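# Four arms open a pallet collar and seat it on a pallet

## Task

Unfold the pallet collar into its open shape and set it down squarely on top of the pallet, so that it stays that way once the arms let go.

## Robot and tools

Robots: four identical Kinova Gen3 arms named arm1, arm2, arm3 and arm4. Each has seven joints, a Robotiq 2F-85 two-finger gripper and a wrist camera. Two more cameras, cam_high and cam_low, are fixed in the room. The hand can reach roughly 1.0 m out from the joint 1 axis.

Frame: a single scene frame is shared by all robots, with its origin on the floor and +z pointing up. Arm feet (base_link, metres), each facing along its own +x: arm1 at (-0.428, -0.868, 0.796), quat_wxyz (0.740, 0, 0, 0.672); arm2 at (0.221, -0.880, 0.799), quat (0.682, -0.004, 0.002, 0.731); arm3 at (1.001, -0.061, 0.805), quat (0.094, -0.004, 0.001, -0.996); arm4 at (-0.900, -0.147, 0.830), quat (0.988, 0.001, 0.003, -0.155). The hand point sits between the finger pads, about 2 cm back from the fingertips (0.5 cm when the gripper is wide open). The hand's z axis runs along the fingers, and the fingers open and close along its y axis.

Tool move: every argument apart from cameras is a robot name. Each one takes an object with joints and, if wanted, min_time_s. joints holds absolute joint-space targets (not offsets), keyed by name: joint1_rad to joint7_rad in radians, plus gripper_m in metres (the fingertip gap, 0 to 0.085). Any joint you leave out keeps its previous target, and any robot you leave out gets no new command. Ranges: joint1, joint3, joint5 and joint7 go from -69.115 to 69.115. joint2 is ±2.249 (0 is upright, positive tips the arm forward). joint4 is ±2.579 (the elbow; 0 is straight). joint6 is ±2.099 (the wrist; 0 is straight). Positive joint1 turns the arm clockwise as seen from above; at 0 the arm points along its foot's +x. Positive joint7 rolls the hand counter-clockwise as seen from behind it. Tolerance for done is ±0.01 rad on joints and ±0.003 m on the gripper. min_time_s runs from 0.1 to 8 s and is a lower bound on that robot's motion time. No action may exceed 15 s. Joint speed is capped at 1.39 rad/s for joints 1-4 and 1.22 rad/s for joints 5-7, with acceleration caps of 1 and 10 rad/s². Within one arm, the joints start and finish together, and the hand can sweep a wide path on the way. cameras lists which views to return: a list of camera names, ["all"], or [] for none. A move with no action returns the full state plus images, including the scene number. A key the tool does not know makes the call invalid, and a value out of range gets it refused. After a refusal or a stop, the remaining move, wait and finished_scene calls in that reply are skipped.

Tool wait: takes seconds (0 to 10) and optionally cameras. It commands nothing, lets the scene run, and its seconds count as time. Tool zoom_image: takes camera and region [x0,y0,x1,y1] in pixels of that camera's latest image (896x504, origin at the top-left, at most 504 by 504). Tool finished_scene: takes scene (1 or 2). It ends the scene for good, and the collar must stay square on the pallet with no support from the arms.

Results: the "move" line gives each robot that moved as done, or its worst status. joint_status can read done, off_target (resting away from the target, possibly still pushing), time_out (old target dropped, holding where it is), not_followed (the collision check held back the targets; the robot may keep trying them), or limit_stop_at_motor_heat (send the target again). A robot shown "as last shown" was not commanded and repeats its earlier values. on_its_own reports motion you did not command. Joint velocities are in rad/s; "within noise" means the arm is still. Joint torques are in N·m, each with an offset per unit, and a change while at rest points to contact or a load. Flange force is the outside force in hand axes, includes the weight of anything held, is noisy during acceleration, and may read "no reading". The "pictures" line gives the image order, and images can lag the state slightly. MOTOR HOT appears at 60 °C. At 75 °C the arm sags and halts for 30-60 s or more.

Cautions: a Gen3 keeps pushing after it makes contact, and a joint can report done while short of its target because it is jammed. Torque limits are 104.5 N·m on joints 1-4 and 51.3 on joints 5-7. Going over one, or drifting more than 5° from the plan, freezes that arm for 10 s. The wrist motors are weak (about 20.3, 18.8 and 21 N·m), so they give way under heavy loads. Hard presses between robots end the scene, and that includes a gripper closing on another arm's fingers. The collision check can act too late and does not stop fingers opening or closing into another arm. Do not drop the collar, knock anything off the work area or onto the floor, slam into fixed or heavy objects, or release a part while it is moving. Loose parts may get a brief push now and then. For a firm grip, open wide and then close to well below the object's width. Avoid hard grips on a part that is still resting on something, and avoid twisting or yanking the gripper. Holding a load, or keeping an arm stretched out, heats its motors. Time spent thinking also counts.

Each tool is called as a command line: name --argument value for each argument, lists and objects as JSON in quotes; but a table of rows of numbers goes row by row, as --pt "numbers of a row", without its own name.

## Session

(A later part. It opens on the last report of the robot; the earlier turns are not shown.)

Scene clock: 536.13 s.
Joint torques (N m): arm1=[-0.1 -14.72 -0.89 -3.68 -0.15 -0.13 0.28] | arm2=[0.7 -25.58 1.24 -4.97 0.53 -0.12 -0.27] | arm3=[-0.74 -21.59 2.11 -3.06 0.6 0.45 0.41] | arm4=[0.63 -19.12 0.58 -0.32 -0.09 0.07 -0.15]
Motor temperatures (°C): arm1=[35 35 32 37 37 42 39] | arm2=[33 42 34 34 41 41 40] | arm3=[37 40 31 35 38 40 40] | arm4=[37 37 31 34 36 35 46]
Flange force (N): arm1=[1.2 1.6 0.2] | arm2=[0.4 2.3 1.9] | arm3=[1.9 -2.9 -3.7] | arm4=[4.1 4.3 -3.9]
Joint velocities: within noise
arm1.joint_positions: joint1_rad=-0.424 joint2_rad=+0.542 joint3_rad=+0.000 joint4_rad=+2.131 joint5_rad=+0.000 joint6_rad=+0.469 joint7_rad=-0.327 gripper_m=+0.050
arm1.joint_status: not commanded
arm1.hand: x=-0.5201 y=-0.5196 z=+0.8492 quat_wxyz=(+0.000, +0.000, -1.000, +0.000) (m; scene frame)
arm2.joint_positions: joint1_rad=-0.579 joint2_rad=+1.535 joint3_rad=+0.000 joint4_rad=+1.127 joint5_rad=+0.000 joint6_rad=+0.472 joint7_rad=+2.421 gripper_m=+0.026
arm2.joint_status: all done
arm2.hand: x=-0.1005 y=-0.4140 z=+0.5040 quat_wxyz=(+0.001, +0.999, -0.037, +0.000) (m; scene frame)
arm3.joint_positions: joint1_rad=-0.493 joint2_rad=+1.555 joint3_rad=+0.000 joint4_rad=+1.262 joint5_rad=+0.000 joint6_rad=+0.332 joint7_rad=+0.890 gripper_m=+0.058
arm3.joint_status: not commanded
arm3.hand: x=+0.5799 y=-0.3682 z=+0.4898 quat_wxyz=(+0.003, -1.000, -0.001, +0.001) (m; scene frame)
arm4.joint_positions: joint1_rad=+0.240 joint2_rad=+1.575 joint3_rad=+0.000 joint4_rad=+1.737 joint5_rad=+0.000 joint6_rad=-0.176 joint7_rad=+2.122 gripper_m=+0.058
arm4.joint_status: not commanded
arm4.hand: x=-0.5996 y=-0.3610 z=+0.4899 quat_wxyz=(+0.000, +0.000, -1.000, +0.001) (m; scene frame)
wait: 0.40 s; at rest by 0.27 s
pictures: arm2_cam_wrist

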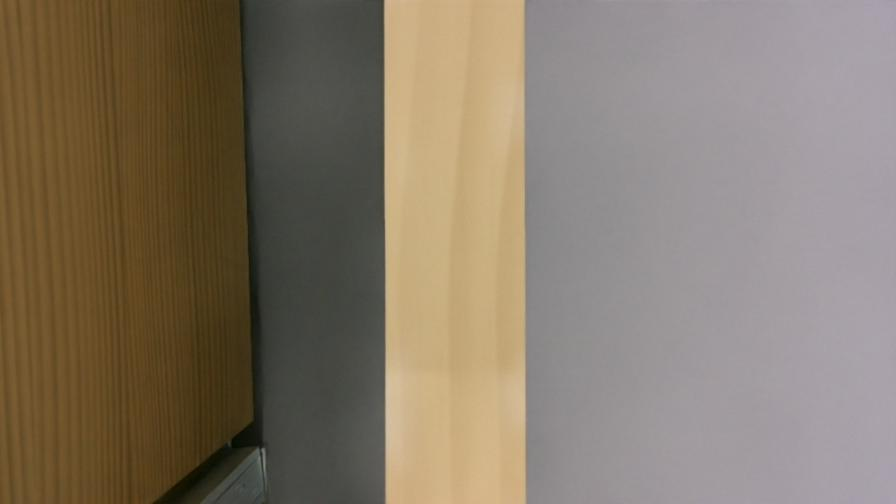

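move --arm4 '{"joints": {"joint2_rad": 1.3052, "joint4_rad": 1.9594, "joint6_rad": -0.1292}, "min_time_s": 1.5}'

move --arm4 '{"joints": {"joint1_rad": 0.0028, "joint2_rad": 1.3904, "joint4_rad": 1.2511, "joint6_rad": 0.4939, "joint7_rad": 1.9047, "gripper_m": 0.05}, "min_time_s": 2}'

wait --seconds 0.5 --cameras '["arm1_cam_wrist", "arm2_cam_wrist", "arm4_cam_wrist"]'

Scene clock: 542.47 s.
Joint torques (N m): arm1=[-0.05 -14.7 -0.87 -3.87 -0.11 -0.08 0.25] | arm2=[0.67 -25.63 1.24 -4.95 0.56 -0.09 -0.23] | arm3=[-0.82 -21.64 2.11 -2.99 0.51 0.45 0.39] | arm4=[0.61 -18.88 0.58 -0.72 -0.07 0.05 -0.17]
Motor temperatures (°C): arm1=[35 34 32 37 37 42 39] | arm2=[33 42 34 34 41 41 40] | arm3=[37 40 31 35 38 40 40] | arm4=[37 37 31 34 36 35 46]
Flange force (N): arm1=[1.1 0.9 0.4] | arm2=[0.3 2.3 2.0] | arm3=[1.5 -2.9 -3.4] | arm4=[4.3 4.4 -2.3]
move: arm4 done
Joint velocities: within noise
arm1, arm2, arm3: as last shown
arm4.joint_positions: joint1_rad=+0.240 joint2_rad=+1.305 joint3_rad=+0.000 joint4_rad=+1.959 joint5_rad=+0.000 joint6_rad=-0.129 joint7_rad=+2.122 gripper_m=+0.058
arm4.joint_status: all done
arm4.hand: x=-0.5991 y=-0.3611 z=+0.6000 quat_wxyz=(+0.000, +0.000, -1.000, +0.001) (m; scene frame)
pictures: none

Scene clock: 544.80 s.
Joint torques (N m): arm1=[-0.11 -14.64 -0.97 -3.76 -0.14 -0.11 0.28] | arm2=[0.69 -25.6 1.26 -4.95 0.54 -0.07 -0.23] | arm3=[-0.76 -21.61 2.08 -3.04 0.57 0.44 0.38] | arm4=[0.59 -24.54 0.54 -6.28 -0.08 0.04 -0.16]
Motor temperatures (°C): arm1=[35 34 32 37 37 42 39] | arm2=[33 42 34 34 41 40 40] | arm3=[37 40 31 35 38 40 40] | arm4=[37 37 31 34 36 35 46]
Flange force (N): arm1=[1.1 1.2 0.1] | arm2=[0.4 2.4 2.0] | arm3=[1.7 -2.9 -3.6] | arm4=[8.0 4.0 -2.9]
move: arm4 done
Joint velocities: within noise
arm1, arm2, arm3: as last shown
arm4.joint_positions: joint1_rad=+0.003 joint2_rad=+1.390 joint3_rad=+0.000 joint4_rad=+1.251 joint5_rad=+0.000 joint6_rad=+0.494 joint7_rad=+1.905 gripper_m=+0.050
arm4.joint_status: all done
arm4.hand: x=-0.3695 y=-0.3451 z=+0.6000 quat_wxyz=(+0.000, +0.010, -1.000, +0.000) (m; scene frame)
pictures: none

Scene clock: 545.30 s.
Joint torques (N m): arm1=[-0.03 -14.65 -0.99 -3.76 -0.16 -0.07 0.24] | arm2=[0.68 -25.6 1.28 -4.97 0.56 -0.09 -0.25] | arm3=[-0.71 -21.53 2.09 -3.06 0.53 0.39 0.37] | arm4=[0.62 -24.53 0.56 -6.28 -0.06 0.05 -0.16]
Motor temperatures (°C): arm1=[35 34 32 37 37 42 39] | arm2=[33 42 34 34 41 40 40] | arm3=[37 40 31 35 38 40 40] | arm4=[37 37 31 34 36 35 46]
Flange force (N): arm1=[1.2 1.1 0.2] | arm2=[0.4 2.4 1.9] | arm3=[1.8 -2.8 -3.8] | arm4=[8.1 4.1 -3.0]
Joint velocities: within noise
arm1.joint_positions: joint1_rad=-0.424 joint2_rad=+0.542 joint3_rad=+0.000 joint4_rad=+2.131 joint5_rad=+0.000 joint6_rad=+0.469 joint7_rad=-0.327 gripper_m=+0.050
arm1.joint_status: not commanded
arm1.hand: x=-0.5201 y=-0.5196 z=+0.8492 quat_wxyz=(+0.000, +0.000, -1.000, +0.000) (m; scene frame)
arm2.joint_positions: joint1_rad=-0.579 joint2_rad=+1.535 joint3_rad=+0.000 joint4_rad=+1.127 joint5_rad=+0.000 joint6_rad=+0.472 joint7_rad=+2.421 gripper_m=+0.026
arm2.joint_status: not commanded
arm2.hand: x=-0.1005 y=-0.4140 z=+0.5040 quat_wxyz=(+0.001, +0.999, -0.037, +0.000) (m; scene frame)
arm3.joint_positions: joint1_rad=-0.493 joint2_rad=+1.555 joint3_rad=+0.000 joint4_rad=+1.262 joint5_rad=+0.000 joint6_rad=+0.332 joint7_rad=+0.890 gripper_m=+0.058
arm3.joint_status: not commanded
arm3.hand: x=+0.5799 y=-0.3682 z=+0.4898 quat_wxyz=(+0.003, -1.000, -0.001, +0.001) (m; scene frame)
arm4.joint_positions: joint1_rad=+0.003 joint2_rad=+1.390 joint3_rad=+0.000 joint4_rad=+1.251 joint5_rad=+0.000 joint6_rad=+0.494 joint7_rad=+1.905 gripper_m=+0.050
arm4.joint_status: all done
arm4.hand: x=-0.3695 y=-0.3451 z=+0.6000 quat_wxyz=(+0.000, +0.010, -1.000, +0.000) (m; scene frame)
wait: 0.50 s; at rest by 0.27 s
pictures: arm1_cam_wrist, arm2_cam_wrist, arm4_cam_wrist

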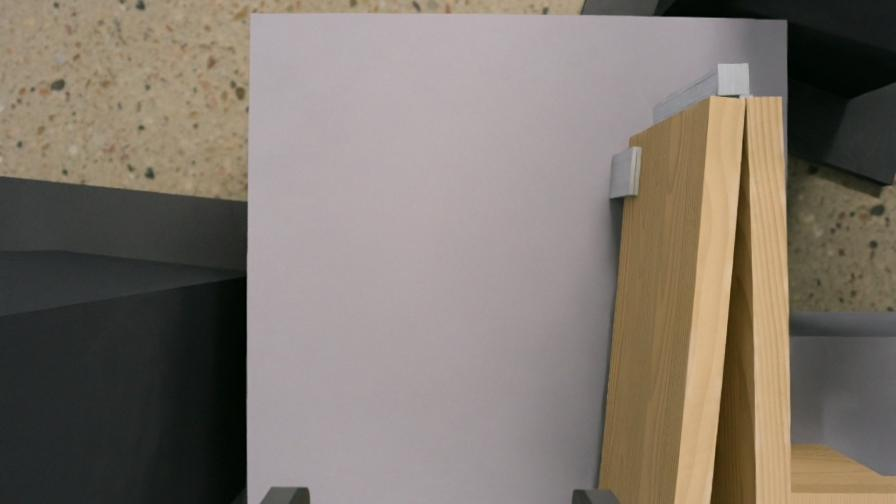

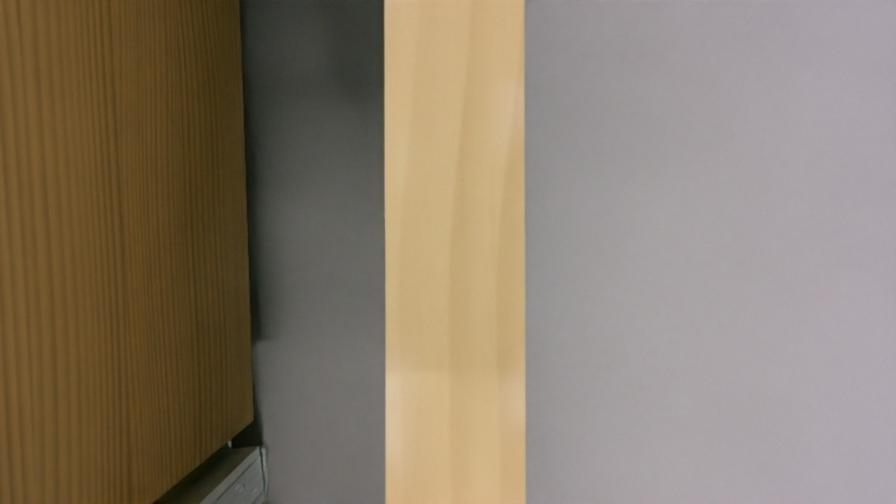

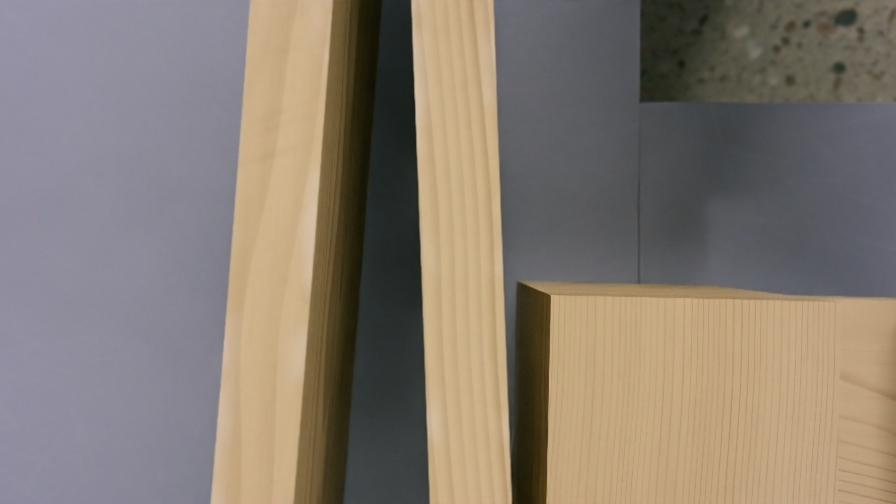

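move --cameras '["arm4_cam_wrist","arm1_cam_wrist","arm3_cam_wrist"]'

Scene clock: 552.40 s.
Joint torques (N m): arm1=[0.02 -14.62 -0.89 -3.7 -0.07 -0.1 0.27] | arm2=[0.7 -25.62 1.25 -4.93 0.56 -0.1 -0.24] | arm3=[-0.81 -21.62 2.15 -3.03 0.54 0.38 0.36] | arm4=[0.59 -24.52 0.55 -6.31 -0.07 0.06 -0.18]
Motor temperatures (°C): arm1=[35 34 32 37 37 42 39] | arm2=[33 42 34 34 41 40 40] | arm3=[37 40 31 35 38 40 40] | arm4=[37 37 31 34 36 35 46]
Flange force (N): arm1=[1.4 1.2 0.0] | arm2=[0.2 2.2 2.0] | arm3=[1.5 -2.9 -3.6] | arm4=[8.2 4.1 -3.0]
Joint velocities: within noise
arm1.joint_positions: joint1_rad=-0.424 joint2_rad=+0.542 joint3_rad=+0.000 joint4_rad=+2.131 joint5_rad=+0.000 joint6_rad=+0.469 joint7_rad=-0.327 gripper_m=+0.050
arm1.joint_status: not commanded
arm1.hand: x=-0.5201 y=-0.5196 z=+0.8492 quat_wxyz=(+0.000, +0.000, -1.000, +0.000) (m; scene frame)
arm2.joint_positions: joint1_rad=-0.579 joint2_rad=+1.535 joint3_rad=+0.000 joint4_rad=+1.127 joint5_rad=+0.000 joint6_rad=+0.472 joint7_rad=+2.421 gripper_m=+0.026
arm2.joint_status: not commanded
arm2.hand: x=-0.1005 y=-0.4140 z=+0.5040 quat_wxyz=(+0.001, +0.999, -0.037, +0.000) (m; scene frame)
arm3.joint_positions: joint1_rad=-0.493 joint2_rad=+1.555 joint3_rad=+0.000 joint4_rad=+1.262 joint5_rad=+0.000 joint6_rad=+0.332 joint7_rad=+0.890 gripper_m=+0.058
arm3.joint_status: not commanded
arm3.hand: x=+0.5799 y=-0.3682 z=+0.4898 quat_wxyz=(+0.003, -1.000, -0.001, +0.001) (m; scene frame)
arm4.joint_positions: joint1_rad=+0.003 joint2_rad=+1.390 joint3_rad=+0.000 joint4_rad=+1.251 joint5_rad=+0.000 joint6_rad=+0.494 joint7_rad=+1.905 gripper_m=+0.050
arm4.joint_status: all done
arm4.hand: x=-0.3695 y=-0.3451 z=+0.6000 quat_wxyz=(+0.000, +0.010, -1.000, +0.000) (m; scene frame)
pictures: arm1_cam_wrist, arm3_cam_wrist, arm4_cam_wrist

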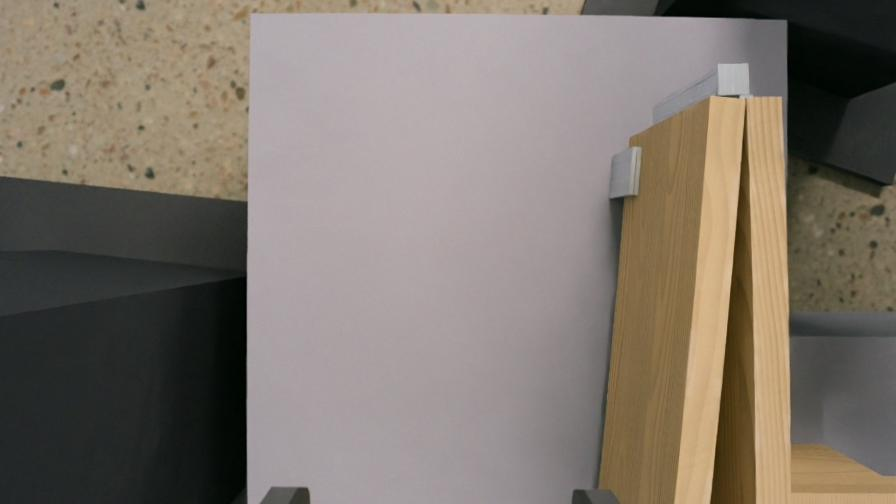

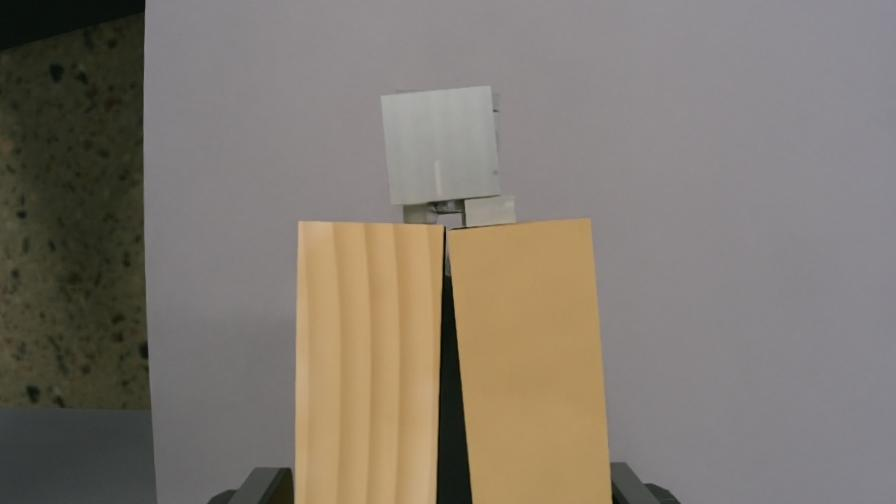

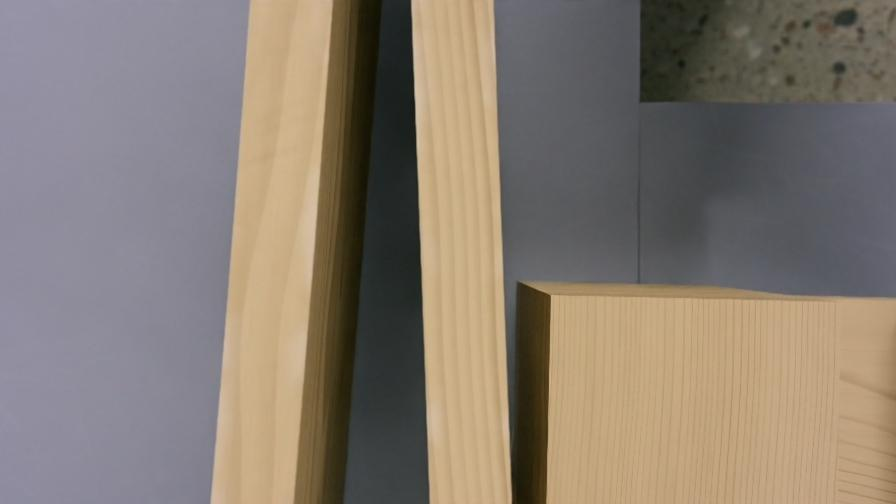

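move --arm4 '{"joints":{"joint1_rad":-0.0076,"joint2_rad":1.3885,"joint4_rad":1.2584,"joint6_rad":0.4885,"joint7_rad":1.9284,"gripper_m":0.042},"min_time_s":1.0}' --arm3 '{"joints":{"gripper_m":0.075}}'

wait --seconds 0.5 --cameras '["arm4_cam_wrist"]'

Scene clock: 557.03 s.
Joint torques (N m): arm1=[-0.03 -14.67 -0.93 -3.83 -0.1 -0.1 0.27] | arm2=[0.68 -25.58 1.24 -4.95 0.52 -0.09 -0.27] | arm3=[-0.82 -21.57 2.14 -2.99 0.58 0.44 0.39] | arm4=[0.62 -24.49 0.56 -6.24 -0.07 0.08 -0.18]
Motor temperatures (°C): arm1=[35 34 32 37 37 42 39] | arm2=[33 42 34 34 41 40 40] | arm3=[37 40 31 35 38 40 40] | arm4=[37 37 31 34 36 35 46]
Flange force (N): arm1=[1.2 0.9 0.2] | arm2=[0.4 2.3 1.9] | arm3=[1.5 -2.8 -3.6] | arm4=[8.0 4.3 -2.9]
move: arm3 done; arm4 done
Joint velocities: within noise
arm1, arm2: as last shown
arm3.joint_positions: joint1_rad=-0.493 joint2_rad=+1.555 joint3_rad=+0.000 joint4_rad=+1.262 joint5_rad=+0.000 joint6_rad=+0.332 joint7_rad=+0.890 gripper_m=+0.075
arm3.joint_status: all done
arm3.hand: x=+0.5799 y=-0.3682 z=+0.4898 quat_wxyz=(+0.003, -1.000, -0.001, +0.001) (m; scene frame)
arm4.joint_positions: joint1_rad=-0.008 joint2_rad=+1.389 joint3_rad=+0.000 joint4_rad=+1.258 joint5_rad=+0.000 joint6_rad=+0.489 joint7_rad=+1.928 gripper_m=+0.042
arm4.joint_status: all done
arm4.hand: x=-0.3691 y=-0.3391 z=+0.6000 quat_wxyz=(+0.000, +0.027, -1.000, +0.000) (m; scene frame)
pictures: none

Scene clock: 557.53 s.
Joint torques (N m): arm1=[-0.08 -14.66 -0.85 -3.79 -0.13 -0.1 0.27] | arm2=[0.65 -25.59 1.2 -4.94 0.52 -0.08 -0.25] | arm3=[-0.77 -21.64 2.07 -3.09 0.56 0.39 0.33] | arm4=[0.62 -24.45 0.53 -6.24 -0.07 0.07 -0.18]
Motor temperatures (°C): arm1=[35 34 32 37 37 42 39] | arm2=[33 42 34 34 41 40 40] | arm3=[37 40 31 35 38 40 40] | arm4=[37 37 31 34 36 35 46]
Flange force (N): arm1=[1.1 1.1 0.2] | arm2=[0.4 2.2 2.0] | arm3=[1.7 -2.9 -3.6] | arm4=[8.0 4.3 -3.0]
Joint velocities: within noise
arm1.joint_positions: joint1_rad=-0.424 joint2_rad=+0.542 joint3_rad=+0.000 joint4_rad=+2.131 joint5_rad=+0.000 joint6_rad=+0.469 joint7_rad=-0.327 gripper_m=+0.050
arm1.joint_status: not commanded
arm1.hand: x=-0.5201 y=-0.5196 z=+0.8492 quat_wxyz=(+0.000, +0.000, -1.000, +0.000) (m; scene frame)
arm2.joint_positions: joint1_rad=-0.579 joint2_rad=+1.535 joint3_rad=+0.000 joint4_rad=+1.127 joint5_rad=+0.000 joint6_rad=+0.472 joint7_rad=+2.421 gripper_m=+0.026
arm2.joint_status: not commanded
arm2.hand: x=-0.1005 y=-0.4140 z=+0.5040 quat_wxyz=(+0.001, +0.999, -0.037, +0.000) (m; scene frame)
arm3.joint_positions: joint1_rad=-0.493 joint2_rad=+1.555 joint3_rad=+0.000 joint4_rad=+1.262 joint5_rad=+0.000 joint6_rad=+0.332 joint7_rad=+0.890 gripper_m=+0.075
arm3.joint_status: all done
arm3.hand: x=+0.5799 y=-0.3682 z=+0.4898 quat_wxyz=(+0.003, -1.000, -0.001, +0.001) (m; scene frame)
arm4.joint_positions: joint1_rad=-0.008 joint2_rad=+1.389 joint3_rad=+0.000 joint4_rad=+1.258 joint5_rad=+0.000 joint6_rad=+0.489 joint7_rad=+1.928 gripper_m=+0.042
arm4.joint_status: all done
arm4.hand: x=-0.3691 y=-0.3391 z=+0.6000 quat_wxyz=(+0.000, +0.027, -1.000, +0.000) (m; scene frame)
wait: 0.50 s; at rest by 0.27 s
pictures: arm4_cam_wrist

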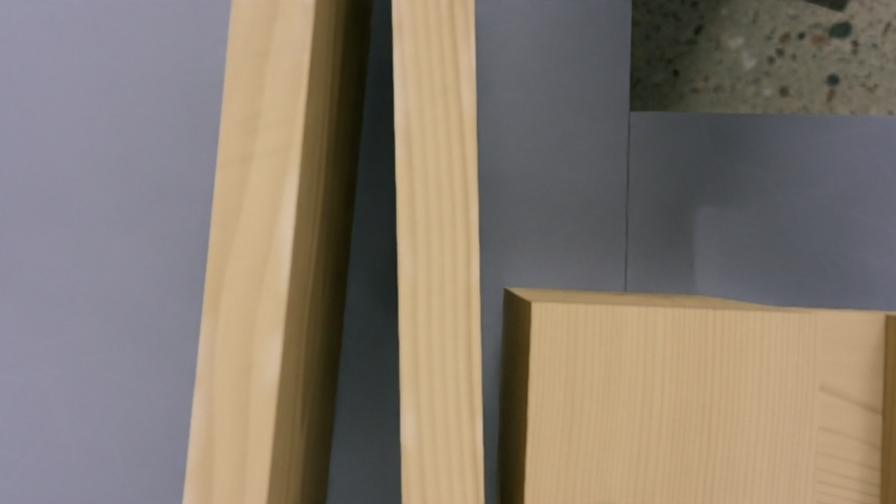

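move --arm4 '{"joints":{"joint1_rad":-0.0076,"joint2_rad":1.501,"joint4_rad":1.166,"joint6_rad":0.4685,"joint7_rad":1.9434},"min_time_s":1.2}'

wait --seconds 0.5 --cameras '["arm4_cam_wrist"]'

Scene clock: 562.10 s.
Joint torques (N m): arm1=[-0.11 -14.7 -0.9 -3.79 -0.14 -0.05 0.29] | arm2=[0.69 -25.57 1.25 -4.98 0.55 -0.09 -0.24] | arm3=[-0.82 -21.62 2.1 -3 0.59 0.42 0.37] | arm4=[0.62 -24.53 0.54 -6.06 -0.05 0.14 -0.19]
Motor temperatures (°C): arm1=[35 34 32 37 37 42 39] | arm2=[33 43 34 34 41 40 40] | arm3=[37 40 31 35 38 40 40] | arm4=[37 37 31 34 36 35 46]
Flange force (N): arm1=[1.0 1.1 0.5] | arm2=[0.4 2.4 1.8] | arm3=[1.5 -2.8 -3.5] | arm4=[8.4 4.6 -4.0]
move: arm4 done
Joint velocities: within noise
arm1, arm2, arm3: as last shown
arm4.joint_positions: joint1_rad=-0.008 joint2_rad=+1.501 joint3_rad=+0.000 joint4_rad=+1.166 joint5_rad=+0.000 joint6_rad=+0.468 joint7_rad=+1.943 gripper_m=+0.042
arm4.joint_status: all done
arm4.hand: x=-0.3690 y=-0.3391 z=+0.5502 quat_wxyz=(+0.000, +0.035, -0.999, +0.000) (m; scene frame)
pictures: none

Scene clock: 562.60 s.
Joint torques (N m): arm1=[0 -14.68 -0.92 -3.81 -0.11 -0.1 0.27] | arm2=[0.67 -25.65 1.25 -4.92 0.57 -0.09 -0.26] | arm3=[-0.77 -21.63 2.11 -2.93 0.55 0.39 0.38] | arm4=[0.6 -24.54 0.56 -6.03 -0.06 0.11 -0.18]
Motor temperatures (°C): arm1=[35 34 32 37 37 42 39] | arm2=[33 43 34 34 41 40 40] | arm3=[37 40 31 35 38 40 40] | arm4=[37 37 31 34 36 35 46]
Flange force (N): arm1=[1.3 1.0 0.2] | arm2=[0.3 2.1 2.1] | arm3=[1.2 -2.5 -3.3] | arm4=[8.2 4.5 -3.9]
Joint velocities: within noise
arm1.joint_positions: joint1_rad=-0.424 joint2_rad=+0.542 joint3_rad=+0.000 joint4_rad=+2.131 joint5_rad=+0.000 joint6_rad=+0.469 joint7_rad=-0.327 gripper_m=+0.050
arm1.joint_status: not commanded
arm1.hand: x=-0.5201 y=-0.5196 z=+0.8492 quat_wxyz=(+0.000, +0.000, -1.000, +0.000) (m; scene frame)
arm2.joint_positions: joint1_rad=-0.579 joint2_rad=+1.535 joint3_rad=+0.000 joint4_rad=+1.127 joint5_rad=+0.000 joint6_rad=+0.472 joint7_rad=+2.421 gripper_m=+0.026
arm2.joint_status: not commanded
arm2.hand: x=-0.1005 y=-0.4140 z=+0.5040 quat_wxyz=(+0.001, +0.999, -0.037, +0.000) (m; scene frame)
arm3.joint_positions: joint1_rad=-0.493 joint2_rad=+1.555 joint3_rad=+0.000 joint4_rad=+1.262 joint5_rad=+0.000 joint6_rad=+0.332 joint7_rad=+0.890 gripper_m=+0.075
arm3.joint_status: not commanded
arm3.hand: x=+0.5799 y=-0.3682 z=+0.4898 quat_wxyz=(+0.003, -1.000, -0.001, +0.001) (m; scene frame)
arm4.joint_positions: joint1_rad=-0.008 joint2_rad=+1.501 joint3_rad=+0.000 joint4_rad=+1.166 joint5_rad=+0.000 joint6_rad=+0.468 joint7_rad=+1.943 gripper_m=+0.042
arm4.joint_status: all done
arm4.hand: x=-0.3690 y=-0.3391 z=+0.5502 quat_wxyz=(+0.000, +0.035, -0.999, +0.000) (m; scene frame)
wait: 0.50 s; at rest by 0.27 s
pictures: arm4_cam_wrist

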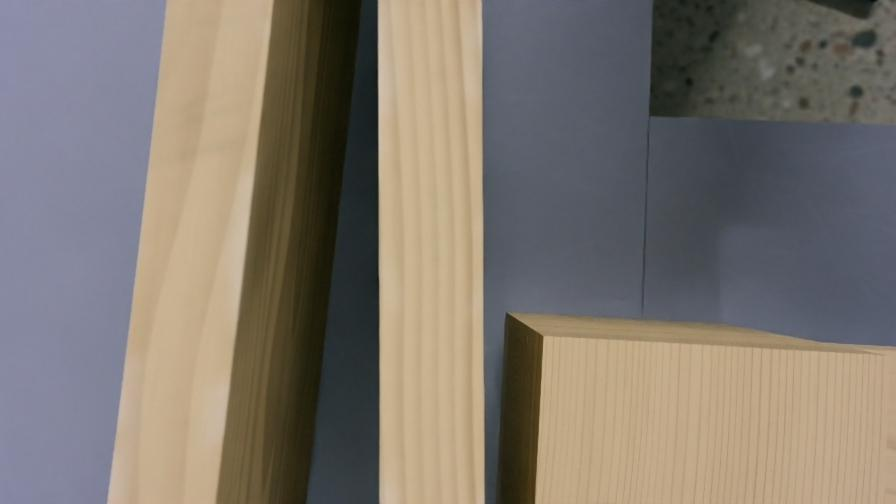

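move --arm4 '{"joints":{"joint1_rad":-0.0026,"joint2_rad":1.6087,"joint4_rad":1.056,"joint6_rad":0.4707,"joint7_rad":1.9484},"min_time_s":1.5}'

wait --seconds 0.5 --cameras '["arm4_cam_wrist", "arm1_cam_wrist"]'

Scene clock: 566.93 s.
Joint torques (N m): arm1=[-0.05 -14.76 -0.93 -3.83 -0.15 -0.13 0.21] | arm2=[0.7 -25.6 1.26 -4.95 0.55 -0.08 -0.24] | arm3=[-0.82 -21.66 2.05 -3 0.58 0.41 0.38] | arm4=[0.57 -24.57 0.51 -6.08 -0.06 0.13 -0.17]
Motor temperatures (°C): arm1=[35 34 32 37 37 42 39] | arm2=[33 43 34 34 41 40 40] | arm3=[37 41 31 35 38 40 40] | arm4=[37 38 31 34 36 35 46]
Flange force (N): arm1=[1.0 1.2 0.4] | arm2=[0.3 2.3 2.0] | arm3=[1.4 -2.8 -3.4] | arm4=[8.9 4.8 -5.0]
move: arm4 done
Joint velocities: within noise
arm1, arm2, arm3: as last shown
arm4.joint_positions: joint1_rad=-0.003 joint2_rad=+1.609 joint3_rad=+0.000 joint4_rad=+1.056 joint5_rad=+0.000 joint6_rad=+0.471 joint7_rad=+1.948 gripper_m=+0.042
arm4.joint_status: all done
arm4.hand: x=-0.3689 y=-0.3421 z=+0.5052 quat_wxyz=(-0.001, +0.035, -0.999, +0.000) (m; scene frame)
pictures: none

Scene clock: 567.43 s.
Joint torques (N m): arm1=[-0.1 -14.64 -0.84 -3.85 -0.15 -0.09 0.27] | arm2=[0.74 -25.58 1.25 -4.95 0.54 -0.08 -0.24] | arm3=[-0.73 -21.53 2.11 -3.09 0.53 0.4 0.4] | arm4=[0.62 -24.58 0.55 -6.05 -0.08 0.13 -0.16]
Motor temperatures (°C): arm1=[35 34 32 37 37 42 39] | arm2=[33 43 34 34 41 40 40] | arm3=[37 41 31 35 38 40 40] | arm4=[37 38 31 34 36 35 46]
Flange force (N): arm1=[1.0 0.9 0.2] | arm2=[0.3 2.4 1.9] | arm3=[1.9 -2.9 -3.9] | arm4=[8.7 4.8 -4.9]
Joint velocities: within noise
arm1.joint_positions: joint1_rad=-0.424 joint2_rad=+0.542 joint3_rad=+0.000 joint4_rad=+2.131 joint5_rad=+0.000 joint6_rad=+0.469 joint7_rad=-0.327 gripper_m=+0.050
arm1.joint_status: not commanded
arm1.hand: x=-0.5201 y=-0.5196 z=+0.8492 quat_wxyz=(+0.000, +0.000, -1.000, +0.000) (m; scene frame)
arm2.joint_positions: joint1_rad=-0.579 joint2_rad=+1.535 joint3_rad=+0.000 joint4_rad=+1.127 joint5_rad=+0.000 joint6_rad=+0.472 joint7_rad=+2.421 gripper_m=+0.026
arm2.joint_status: not commanded
arm2.hand: x=-0.1005 y=-0.4140 z=+0.5040 quat_wxyz=(+0.001, +0.999, -0.037, +0.000) (m; scene frame)
arm3.joint_positions: joint1_rad=-0.493 joint2_rad=+1.555 joint3_rad=+0.000 joint4_rad=+1.262 joint5_rad=+0.000 joint6_rad=+0.332 joint7_rad=+0.890 gripper_m=+0.075
arm3.joint_status: not commanded
arm3.hand: x=+0.5799 y=-0.3682 z=+0.4898 quat_wxyz=(+0.003, -1.000, -0.001, +0.001) (m; scene frame)
arm4.joint_positions: joint1_rad=-0.003 joint2_rad=+1.609 joint3_rad=+0.000 joint4_rad=+1.056 joint5_rad=+0.000 joint6_rad=+0.471 joint7_rad=+1.948 gripper_m=+0.042
arm4.joint_status: all done
arm4.hand: x=-0.3689 y=-0.3421 z=+0.5052 quat_wxyz=(-0.001, +0.035, -0.999, +0.000) (m; scene frame)
wait: 0.50 s; at rest by 0.27 s
pictures: arm1_cam_wrist, arm4_cam_wrist

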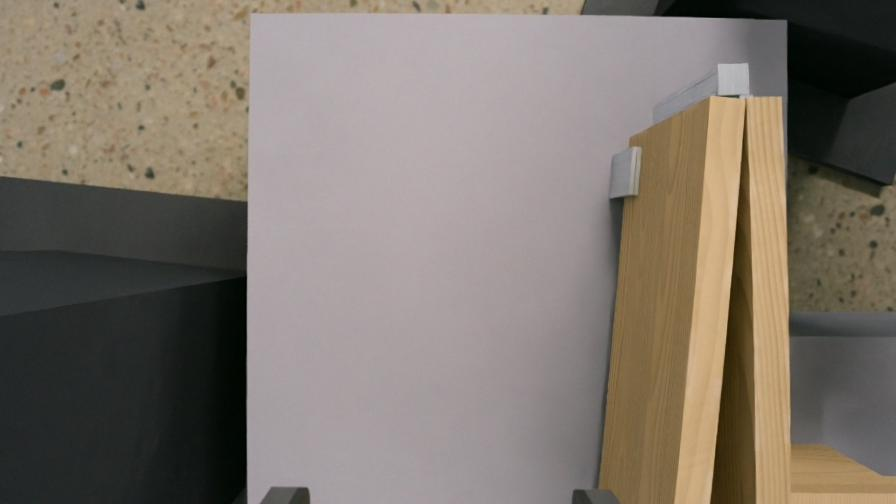

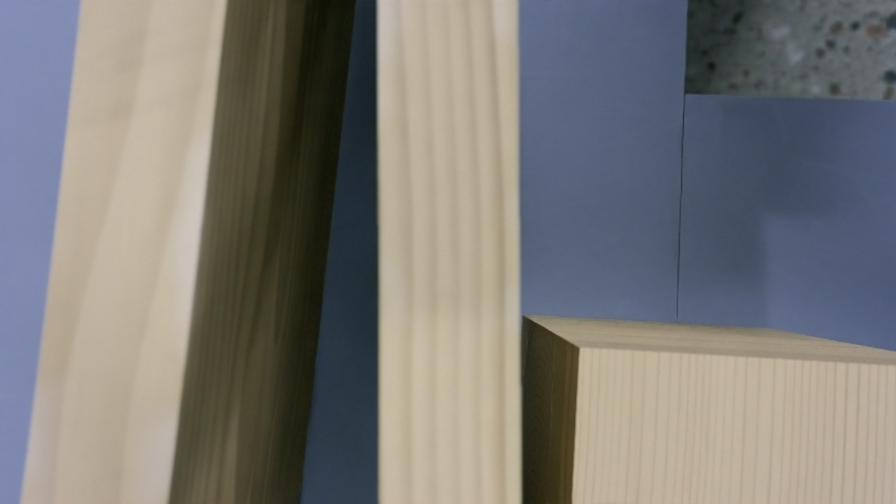

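move --arm3 '{"joints":{"joint1_rad":-0.493,"joint2_rad":1.3036,"joint4_rad":1.4614,"joint6_rad":0.3843,"joint7_rad":0.89},"min_time_s":1.5}'

move --arm3 '{"joints":{"joint1_rad":-0.3785,"joint2_rad":1.5249,"joint4_rad":0.7429,"joint6_rad":0.8816,"joint7_rad":1.0795,"gripper_m":0.04},"min_time_s":2}'

wait --seconds 0.5 --cameras '["arm3_cam_wrist"]'

Scene clock: 575.17 s.
Joint torques (N m): arm1=[-0.01 -14.66 -0.91 -3.83 -0.15 -0.09 0.27] | arm2=[0.67 -25.62 1.23 -4.97 0.52 -0.08 -0.24] | arm3=[-0.89 -21.31 2.1 -3.45 0.54 0.42 0.37] | arm4=[0.6 -24.58 0.54 -6.08 -0.08 0.12 -0.18]
Motor temperatures (°C): arm1=[35 34 32 37 37 42 39] | arm2=[33 43 34 34 41 40 40] | arm3=[37 41 31 35 38 40 40] | arm4=[37 38 31 34 36 35 46]
Flange force (N): arm1=[1.3 0.9 0.3] | arm2=[0.4 2.3 2.0] | arm3=[1.3 -3.0 -2.9] | arm4=[8.8 4.8 -5.0]
move: arm3 done
Joint velocities: within noise
arm1, arm2, arm4: as last shown
arm3.joint_positions: joint1_rad=-0.493 joint2_rad=+1.304 joint3_rad=+0.000 joint4_rad=+1.461 joint5_rad=+0.000 joint6_rad=+0.384 joint7_rad=+0.890 gripper_m=+0.075
arm3.joint_status: all done
arm3.hand: x=+0.5804 y=-0.3687 z=+0.5999 quat_wxyz=(+0.003, -1.000, -0.001, +0.001) (m; scene frame)
pictures: none

Scene clock: 577.50 s.
Joint torques (N m): arm1=[-0.09 -14.65 -0.92 -3.8 -0.13 -0.09 0.24] | arm2=[0.65 -25.63 1.22 -4.96 0.56 -0.1 -0.24] | arm3=[-0.74 -25.71 2.05 -6.89 0.53 0.44 0.45] | arm4=[0.56 -24.57 0.53 -6.07 -0.07 0.12 -0.15]
Motor temperatures (°C): arm1=[35 34 32 37 37 42 39] | arm2=[33 43 34 34 41 40 40] | arm3=[37 41 31 35 38 40 40] | arm4=[37 38 31 34 36 35 46]
Flange force (N): arm1=[1.0 1.0 0.2] | arm2=[0.4 2.3 2.0] | arm3=[4.6 -3.2 -2.7] | arm4=[8.8 4.8 -5.0]
move: arm3 done
Joint velocities: within noise
arm1, arm2, arm4: as last shown
arm3.joint_positions: joint1_rad=-0.379 joint2_rad=+1.525 joint3_rad=+0.000 joint4_rad=+0.743 joint5_rad=+0.000 joint6_rad=+0.882 joint7_rad=+1.080 gripper_m=+0.040
arm3.joint_status: all done
arm3.hand: x=+0.4300 y=-0.3940 z=+0.5999 quat_wxyz=(+0.003, -0.999, -0.038, +0.001) (m; scene frame)
pictures: none

Scene clock: 578.00 s.
Joint torques (N m): arm1=[-0.05 -14.6 -0.87 -3.8 -0.13 -0.06 0.27] | arm2=[0.66 -25.6 1.22 -4.96 0.55 -0.09 -0.26] | arm3=[-0.73 -25.52 2.03 -6.91 0.55 0.44 0.38] | arm4=[0.62 -24.56 0.55 -6.07 -0.08 0.13 -0.17]
Motor temperatures (°C): arm1=[35 34 32 37 37 42 39] | arm2=[33 43 34 34 41 40 40] | arm3=[37 41 31 35 38 40 40] | arm4=[37 38 31 34 36 35 46]
Flange force (N): arm1=[1.1 0.9 0.2] | arm2=[0.5 2.3 1.9] | arm3=[5.1 -3.5 -3.2] | arm4=[8.8 4.9 -5.0]
Joint velocities: within noise
arm1.joint_positions: joint1_rad=-0.424 joint2_rad=+0.542 joint3_rad=+0.000 joint4_rad=+2.131 joint5_rad=+0.000 joint6_rad=+0.469 joint7_rad=-0.327 gripper_m=+0.050
arm1.joint_status: not commanded
arm1.hand: x=-0.5201 y=-0.5196 z=+0.8492 quat_wxyz=(+0.000, +0.000, -1.000, +0.000) (m; scene frame)
arm2.joint_positions: joint1_rad=-0.579 joint2_rad=+1.535 joint3_rad=+0.000 joint4_rad=+1.127 joint5_rad=+0.000 joint6_rad=+0.472 joint7_rad=+2.421 gripper_m=+0.026
arm2.joint_status: not commanded
arm2.hand: x=-0.1005 y=-0.4140 z=+0.5040 quat_wxyz=(+0.001, +0.999, -0.037, +0.000) (m; scene frame)
arm3.joint_positions: joint1_rad=-0.379 joint2_rad=+1.525 joint3_rad=+0.000 joint4_rad=+0.743 joint5_rad=+0.000 joint6_rad=+0.882 joint7_rad=+1.080 gripper_m=+0.040
arm3.joint_status: all done
arm3.hand: x=+0.4300 y=-0.3940 z=+0.5999 quat_wxyz=(+0.003, -0.999, -0.038, +0.001) (m; scene frame)
arm4.joint_positions: joint1_rad=-0.003 joint2_rad=+1.609 joint3_rad=+0.000 joint4_rad=+1.056 joint5_rad=+0.000 joint6_rad=+0.471 joint7_rad=+1.948 gripper_m=+0.042
arm4.joint_status: not commanded
arm4.hand: x=-0.3689 y=-0.3421 z=+0.5052 quat_wxyz=(-0.001, +0.035, -0.999, +0.000) (m; scene frame)
wait: 0.50 s; at rest by 0.27 s
pictures: arm3_cam_wrist

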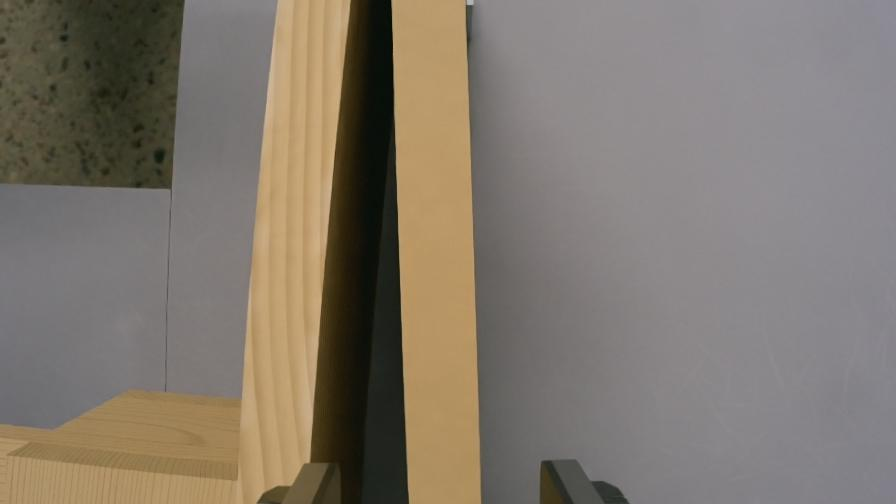

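move --arm3 '{"joints":{"joint1_rad":-0.3785,"joint2_rad":1.6447,"joint4_rad":0.6218,"joint6_rad":0.8829,"joint7_rad":1.1095,"gripper_m":0.036},"min_time_s":1.2}'

wait --seconds 0.5 --cameras '["arm3_cam_wrist"]'

Scene clock: 582.00 s.
Joint torques (N m): arm1=[-0.07 -14.64 -0.87 -3.78 -0.12 -0.11 0.28] | arm2=[0.68 -25.62 1.24 -4.92 0.56 -0.08 -0.27] | arm3=[-0.72 -25.61 2.07 -6.99 0.57 0.48 0.43] | arm4=[0.61 -24.56 0.52 -6.09 -0.06 0.1 -0.18]
Motor temperatures (°C): arm1=[35 34 32 37 37 42 39] | arm2=[33 43 34 34 41 40 40] | arm3=[37 41 31 35 38 40 40] | arm4=[37 38 31 34 36 35 46]
Flange force (N): arm1=[1.2 1.1 0.1] | arm2=[0.3 2.2 2.1] | arm3=[6.7 -3.9 -4.0] | arm4=[8.8 4.9 -5.1]
move: arm3 done
Joint velocities: within noise
arm1, arm2, arm4: as last shown
arm3.joint_positions: joint1_rad=-0.378 joint2_rad=+1.645 joint3_rad=+0.000 joint4_rad=+0.622 joint5_rad=+0.000 joint6_rad=+0.883 joint7_rad=+1.109 gripper_m=+0.036
arm3.joint_status: all done
arm3.hand: x=+0.4300 y=-0.3937 z=+0.5498 quat_wxyz=(+0.003, -0.999, -0.053, +0.001) (m; scene frame)
pictures: none

Scene clock: 582.50 s.
Joint torques (N m): arm1=[-0.07 -14.68 -0.89 -3.77 -0.11 -0.11 0.27] | arm2=[0.67 -25.57 1.23 -4.93 0.55 -0.08 -0.27] | arm3=[-0.81 -25.56 2.12 -6.91 0.55 0.39 0.4] | arm4=[0.6 -24.56 0.53 -6.07 -0.07 0.12 -0.15]
Motor temperatures (°C): arm1=[35 34 32 37 37 42 39] | arm2=[33 43 34 34 41 40 40] | arm3=[37 41 31 35 38 40 40] | arm4=[37 38 31 34 36 35 46]
Flange force (N): arm1=[1.2 1.2 0.2] | arm2=[0.4 2.3 1.9] | arm3=[5.8 -3.7 -3.9] | arm4=[8.8 4.9 -5.0]
Joint velocities: within noise
arm1.joint_positions: joint1_rad=-0.424 joint2_rad=+0.542 joint3_rad=+0.000 joint4_rad=+2.131 joint5_rad=+0.000 joint6_rad=+0.469 joint7_rad=-0.327 gripper_m=+0.050
arm1.joint_status: not commanded
arm1.hand: x=-0.5201 y=-0.5196 z=+0.8492 quat_wxyz=(+0.000, +0.000, -1.000, +0.000) (m; scene frame)
arm2.joint_positions: joint1_rad=-0.579 joint2_rad=+1.535 joint3_rad=+0.000 joint4_rad=+1.127 joint5_rad=+0.000 joint6_rad=+0.472 joint7_rad=+2.421 gripper_m=+0.026
arm2.joint_status: not commanded
arm2.hand: x=-0.1005 y=-0.4140 z=+0.5040 quat_wxyz=(+0.001, +0.999, -0.037, +0.000) (m; scene frame)
arm3.joint_positions: joint1_rad=-0.378 joint2_rad=+1.645 joint3_rad=+0.000 joint4_rad=+0.622 joint5_rad=+0.000 joint6_rad=+0.883 joint7_rad=+1.109 gripper_m=+0.036
arm3.joint_status: all done
arm3.hand: x=+0.4300 y=-0.3937 z=+0.5498 quat_wxyz=(+0.003, -0.999, -0.053, +0.001) (m; scene frame)
arm4.joint_positions: joint1_rad=-0.003 joint2_rad=+1.609 joint3_rad=+0.000 joint4_rad=+1.056 joint5_rad=+0.000 joint6_rad=+0.471 joint7_rad=+1.948 gripper_m=+0.042
arm4.joint_status: not commanded
arm4.hand: x=-0.3689 y=-0.3421 z=+0.5052 quat_wxyz=(-0.001, +0.035, -0.999, +0.000) (m; scene frame)
wait: 0.50 s; at rest by 0.27 s
pictures: arm3_cam_wrist

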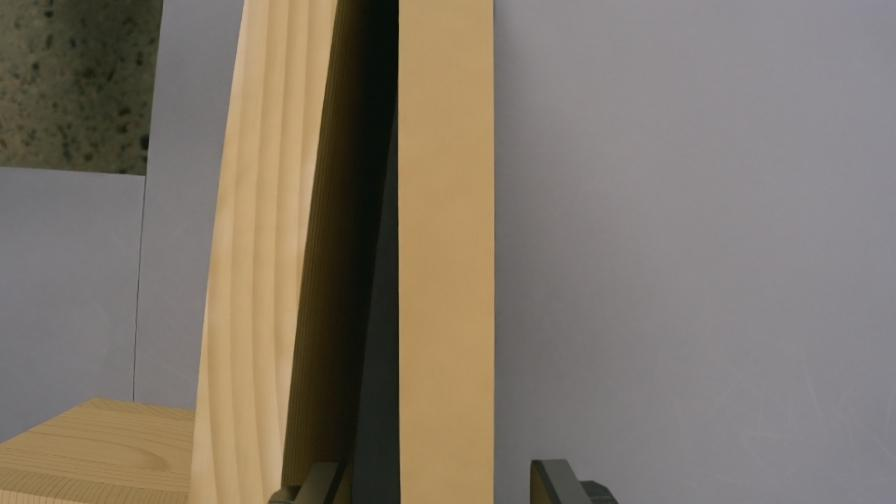

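move --arm3 '{"joints":{"joint1_rad":-0.3803,"joint2_rad":1.7772,"joint4_rad":0.4477,"joint6_rad":0.9245,"joint7_rad":1.1077},"min_time_s":1.5}'

wait --seconds 0.5 --cameras '["arm3_cam_wrist", "arm2_cam_wrist"]'

Scene clock: 585.73 s.
Joint torques (N m): arm1=[-0.02 -14.69 -1 -3.8 -0.12 -0.13 0.25] | arm2=[0.68 -25.59 1.27 -4.97 0.54 -0.1 -0.26] | arm3=[-0.77 -25.5 2 -7.14 0.54 0.4 0.42] | arm4=[0.59 -24.57 0.56 -6.08 -0.08 0.13 -0.19]
Motor temperatures (°C): arm1=[35 34 32 37 37 42 39] | arm2=[33 43 34 34 41 40 40] | arm3=[37 41 31 35 38 40 40] | arm4=[37 38 31 34 36 35 46]
Flange force (N): arm1=[1.3 1.1 0.1] | arm2=[0.4 2.3 1.9] | arm3=no reading | arm4=[8.9 4.8 -5.0]
move: arm3 done
Joint velocities: within noise
arm1, arm2, arm4: as last shown
arm3.joint_positions: joint1_rad=-0.380 joint2_rad=+1.777 joint3_rad=+0.000 joint4_rad=+0.448 joint5_rad=+0.000 joint6_rad=+0.924 joint7_rad=+1.108 gripper_m=+0.036
arm3.joint_status: all done
arm3.hand: x=+0.4299 y=-0.3949 z=+0.5049 quat_wxyz=(+0.003, -0.999, -0.053, +0.001) (m; scene frame)
pictures: none

Scene clock: 586.23 s.
Joint torques (N m): arm1=[-0.06 -14.67 -0.88 -3.77 -0.16 -0.12 0.28] | arm2=[0.7 -25.64 1.29 -4.95 0.55 -0.09 -0.26] | arm3=[-0.77 -25.56 2.07 -7.12 0.52 0.41 0.32] | arm4=[0.6 -24.57 0.52 -6.05 -0.06 0.12 -0.14]
Motor temperatures (°C): arm1=[35 34 32 37 37 42 39] | arm2=[33 43 34 34 41 40 40] | arm3=[37 41 31 35 38 40 40] | arm4=[37 38 31 34 36 35 46]
Flange force (N): arm1=[1.2 1.2 0.1] | arm2=[0.3 2.2 2.1] | arm3=no reading | arm4=[8.7 4.9 -4.9]
Joint velocities: within noise
arm1.joint_positions: joint1_rad=-0.424 joint2_rad=+0.542 joint3_rad=+0.000 joint4_rad=+2.131 joint5_rad=+0.000 joint6_rad=+0.469 joint7_rad=-0.327 gripper_m=+0.050
arm1.joint_status: not commanded
arm1.hand: x=-0.5201 y=-0.5196 z=+0.8492 quat_wxyz=(+0.000, +0.000, -1.000, +0.000) (m; scene frame)
arm2.joint_positions: joint1_rad=-0.579 joint2_rad=+1.535 joint3_rad=+0.000 joint4_rad=+1.127 joint5_rad=+0.000 joint6_rad=+0.472 joint7_rad=+2.421 gripper_m=+0.026
arm2.joint_status: not commanded
arm2.hand: x=-0.1005 y=-0.4140 z=+0.5040 quat_wxyz=(+0.001, +0.999, -0.037, +0.000) (m; scene frame)
arm3.joint_positions: joint1_rad=-0.380 joint2_rad=+1.777 joint3_rad=+0.000 joint4_rad=+0.448 joint5_rad=+0.000 joint6_rad=+0.924 joint7_rad=+1.108 gripper_m=+0.036
arm3.joint_status: all done
arm3.hand: x=+0.4299 y=-0.3949 z=+0.5049 quat_wxyz=(+0.003, -0.999, -0.053, +0.001) (m; scene frame)
arm4.joint_positions: joint1_rad=-0.003 joint2_rad=+1.609 joint3_rad=+0.000 joint4_rad=+1.056 joint5_rad=+0.000 joint6_rad=+0.471 joint7_rad=+1.948 gripper_m=+0.042
arm4.joint_status: not commanded
arm4.hand: x=-0.3689 y=-0.3421 z=+0.5052 quat_wxyz=(-0.001, +0.035, -0.999, +0.000) (m; scene frame)
wait: 0.50 s; at rest by 0.27 s
pictures: arm2_cam_wrist, arm3_cam_wrist

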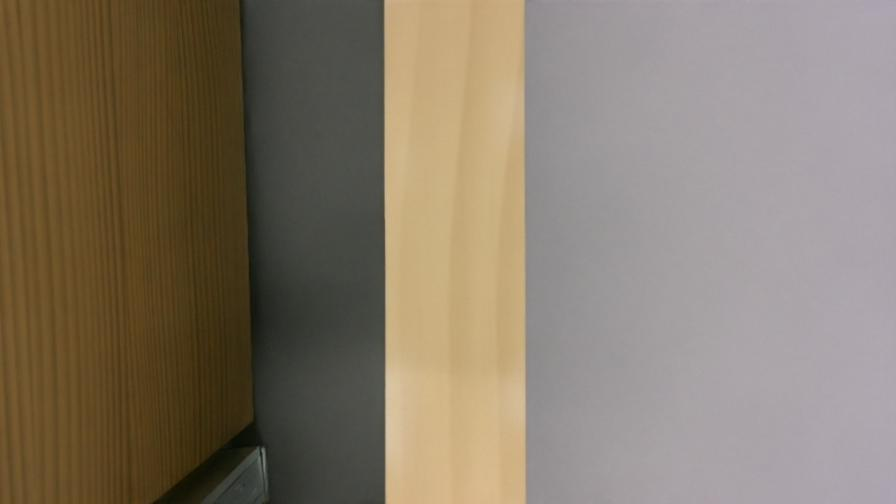

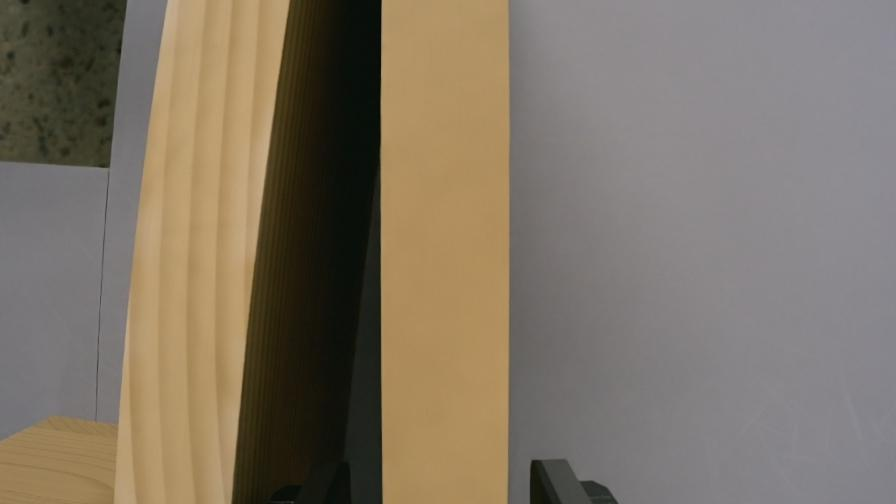

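move --arm2 '{"joints":{"gripper_m":0.006}}' --arm3 '{"joints":{"gripper_m":0.006}}' --arm4 '{"joints":{"gripper_m":0.006}}'

wait --seconds 0.5 --cameras '["arm1_cam_wrist","arm2_cam_wrist","arm3_cam_wrist","arm4_cam_wrist"]'

Scene clock: 588.83 s.
Joint torques (N m): arm1=[-0.08 -14.67 -0.88 -3.73 -0.11 -0.11 0.29] | arm2=[1.02 -22.54 1.72 -3.38 0.73 0.3 -0.25] | arm3=[4.17 -18.92 6.68 -4.71 3.75 0.75 0.69] | arm4=[-5.59 -20.49 -5.03 -5.9 -0.32 -0.43 1.32]
Motor temperatures (°C): arm1=[35 34 32 37 37 42 39] | arm2=[33 43 34 34 41 40 40] | arm3=[37 41 31 35 38 40 40] | arm4=[37 38 31 34 36 35 46]
Flange force (N): arm1=[1.2 1.3 0.2] | arm2=[-1.6 0.8 -1.6] | arm3=no reading | arm4=[13.9 -2.0 -14.4]
move: arm2 off_target; arm3 off_target; arm4 off_target
Joint velocities: within noise
arm1: as last shown
arm2.joint_positions: joint1_rad=-0.579 joint2_rad=+1.535 joint3_rad=+0.000 joint4_rad=+1.127 joint5_rad=+0.000 joint6_rad=+0.472 joint7_rad=+2.421 gripper_m=+0.019
arm2.joint_status: gripper_m off_target (ended at +0.019, target +0.006)
arm2.hand: x=-0.1005 y=-0.4140 z=+0.5040 quat_wxyz=(+0.001, +0.999, -0.037, +0.000) (m; scene frame)
arm3.joint_positions: joint1_rad=-0.380 joint2_rad=+1.777 joint3_rad=+0.000 joint4_rad=+0.448 joint5_rad=+0.000 joint6_rad=+0.925 joint7_rad=+1.108 gripper_m=+0.018
arm3.joint_status: gripper_m off_target (ended at +0.018, target +0.006)
arm3.hand: x=+0.4299 y=-0.3950 z=+0.5049 quat_wxyz=(+0.003, -0.999, -0.053, +0.001) (m; scene frame)
arm4.joint_positions: joint1_rad=-0.003 joint2_rad=+1.609 joint3_rad=+0.000 joint4_rad=+1.056 joint5_rad=+0.000 joint6_rad=+0.471 joint7_rad=+1.948 gripper_m=+0.019
arm4.joint_status: gripper_m off_target (ended at +0.019, target +0.006)
arm4.hand: x=-0.3688 y=-0.3422 z=+0.5052 quat_wxyz=(-0.001, +0.035, -0.999, +0.000) (m; scene frame)
pictures: none

Scene clock: 589.33 s.
Joint torques (N m): arm1=[-0.06 -14.68 -0.9 -3.75 -0.13 -0.12 0.27] | arm2=[1 -22.34 1.75 -3.27 0.74 0.37 -0.25] | arm3=[4.11 -18.95 6.79 -4.56 3.75 0.8 0.71] | arm4=[-5.74 -19.9 -5.32 -5.47 -0.39 -0.24 1.32]
Motor temperatures (°C): arm1=[35 34 32 37 37 42 39] | arm2=[33 43 34 34 41 40 40] | arm3=[37 41 31 35 38 40 40] | arm4=[37 38 31 34 36 35 46]
Flange force (N): arm1=[1.2 1.3 0.1] | arm2=[-1.6 0.8 -1.9] | arm3=no reading | arm4=[13.3 -2.5 -14.7]
Joint velocities: within noise
arm1.joint_positions: joint1_rad=-0.424 joint2_rad=+0.542 joint3_rad=+0.000 joint4_rad=+2.131 joint5_rad=+0.000 joint6_rad=+0.469 joint7_rad=-0.327 gripper_m=+0.050
arm1.joint_status: not commanded
arm1.hand: x=-0.5201 y=-0.5196 z=+0.8492 quat_wxyz=(+0.000, +0.000, -1.000, +0.000) (m; scene frame)
arm2.joint_positions: joint1_rad=-0.579 joint2_rad=+1.535 joint3_rad=+0.000 joint4_rad=+1.127 joint5_rad=+0.000 joint6_rad=+0.472 joint7_rad=+2.421 gripper_m=+0.019
arm2.joint_status: gripper_m off_target (ended at +0.019, target +0.006)
arm2.hand: x=-0.1005 y=-0.4140 z=+0.5040 quat_wxyz=(+0.001, +0.999, -0.037, +0.000) (m; scene frame)
arm3.joint_positions: joint1_rad=-0.380 joint2_rad=+1.777 joint3_rad=+0.000 joint4_rad=+0.448 joint5_rad=+0.000 joint6_rad=+0.925 joint7_rad=+1.108 gripper_m=+0.018
arm3.joint_status: gripper_m off_target (ended at +0.018, target +0.006)
arm3.hand: x=+0.4299 y=-0.3949 z=+0.5049 quat_wxyz=(+0.003, -0.999, -0.053, +0.001) (m; scene frame)
arm4.joint_positions: joint1_rad=-0.003 joint2_rad=+1.609 joint3_rad=+0.000 joint4_rad=+1.056 joint5_rad=+0.000 joint6_rad=+0.471 joint7_rad=+1.948 gripper_m=+0.019
arm4.joint_status: gripper_m off_target (ended at +0.019, target +0.006)
arm4.hand: x=-0.3688 y=-0.3421 z=+0.5052 quat_wxyz=(-0.001, +0.035, -0.999, +0.000) (m; scene frame)
wait: 0.50 s; at rest by 0.27 s
pictures: arm1_cam_wrist, arm2_cam_wrist, arm3_cam_wrist, arm4_cam_wrist

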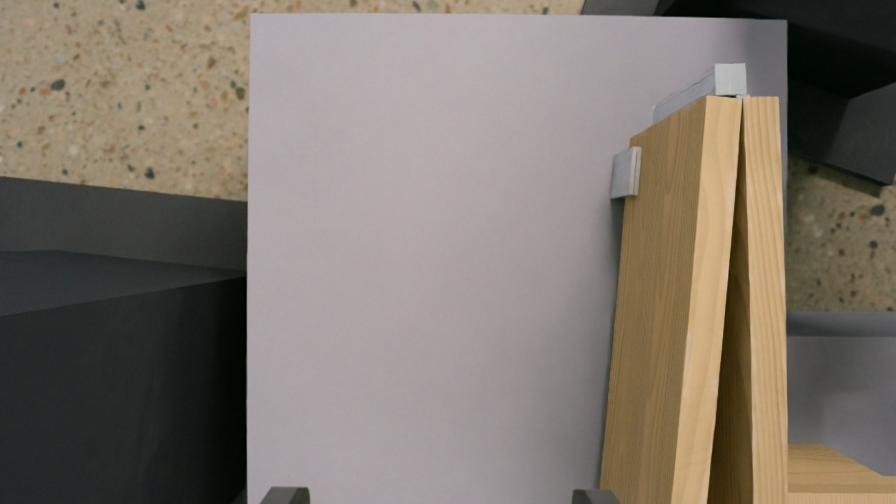

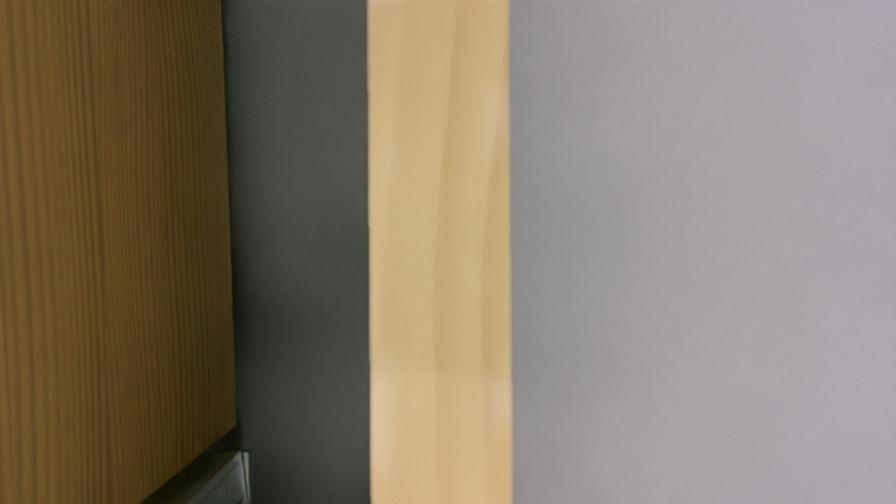

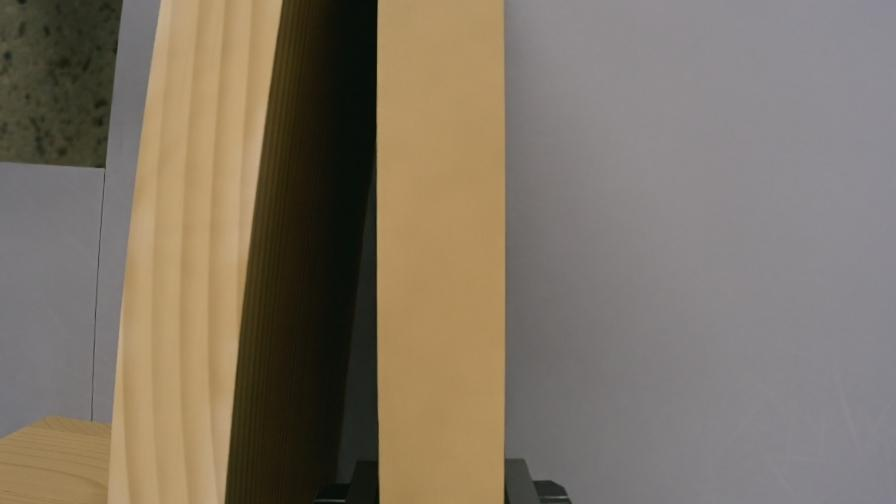

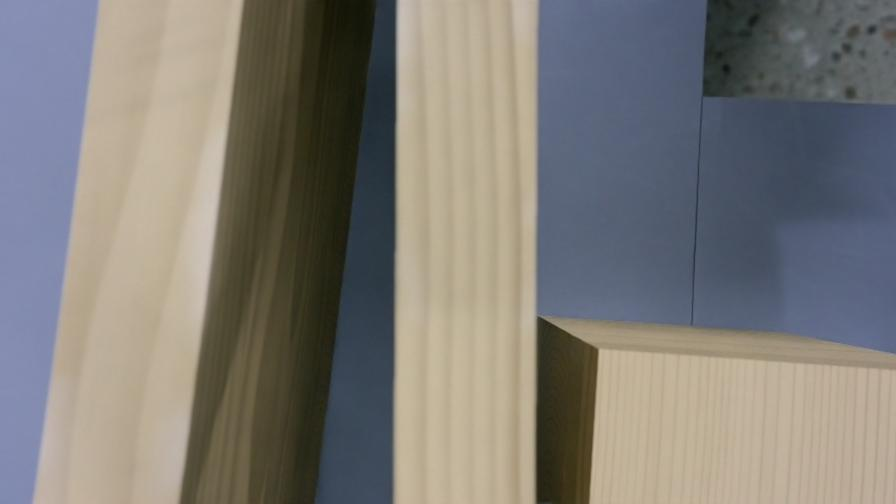

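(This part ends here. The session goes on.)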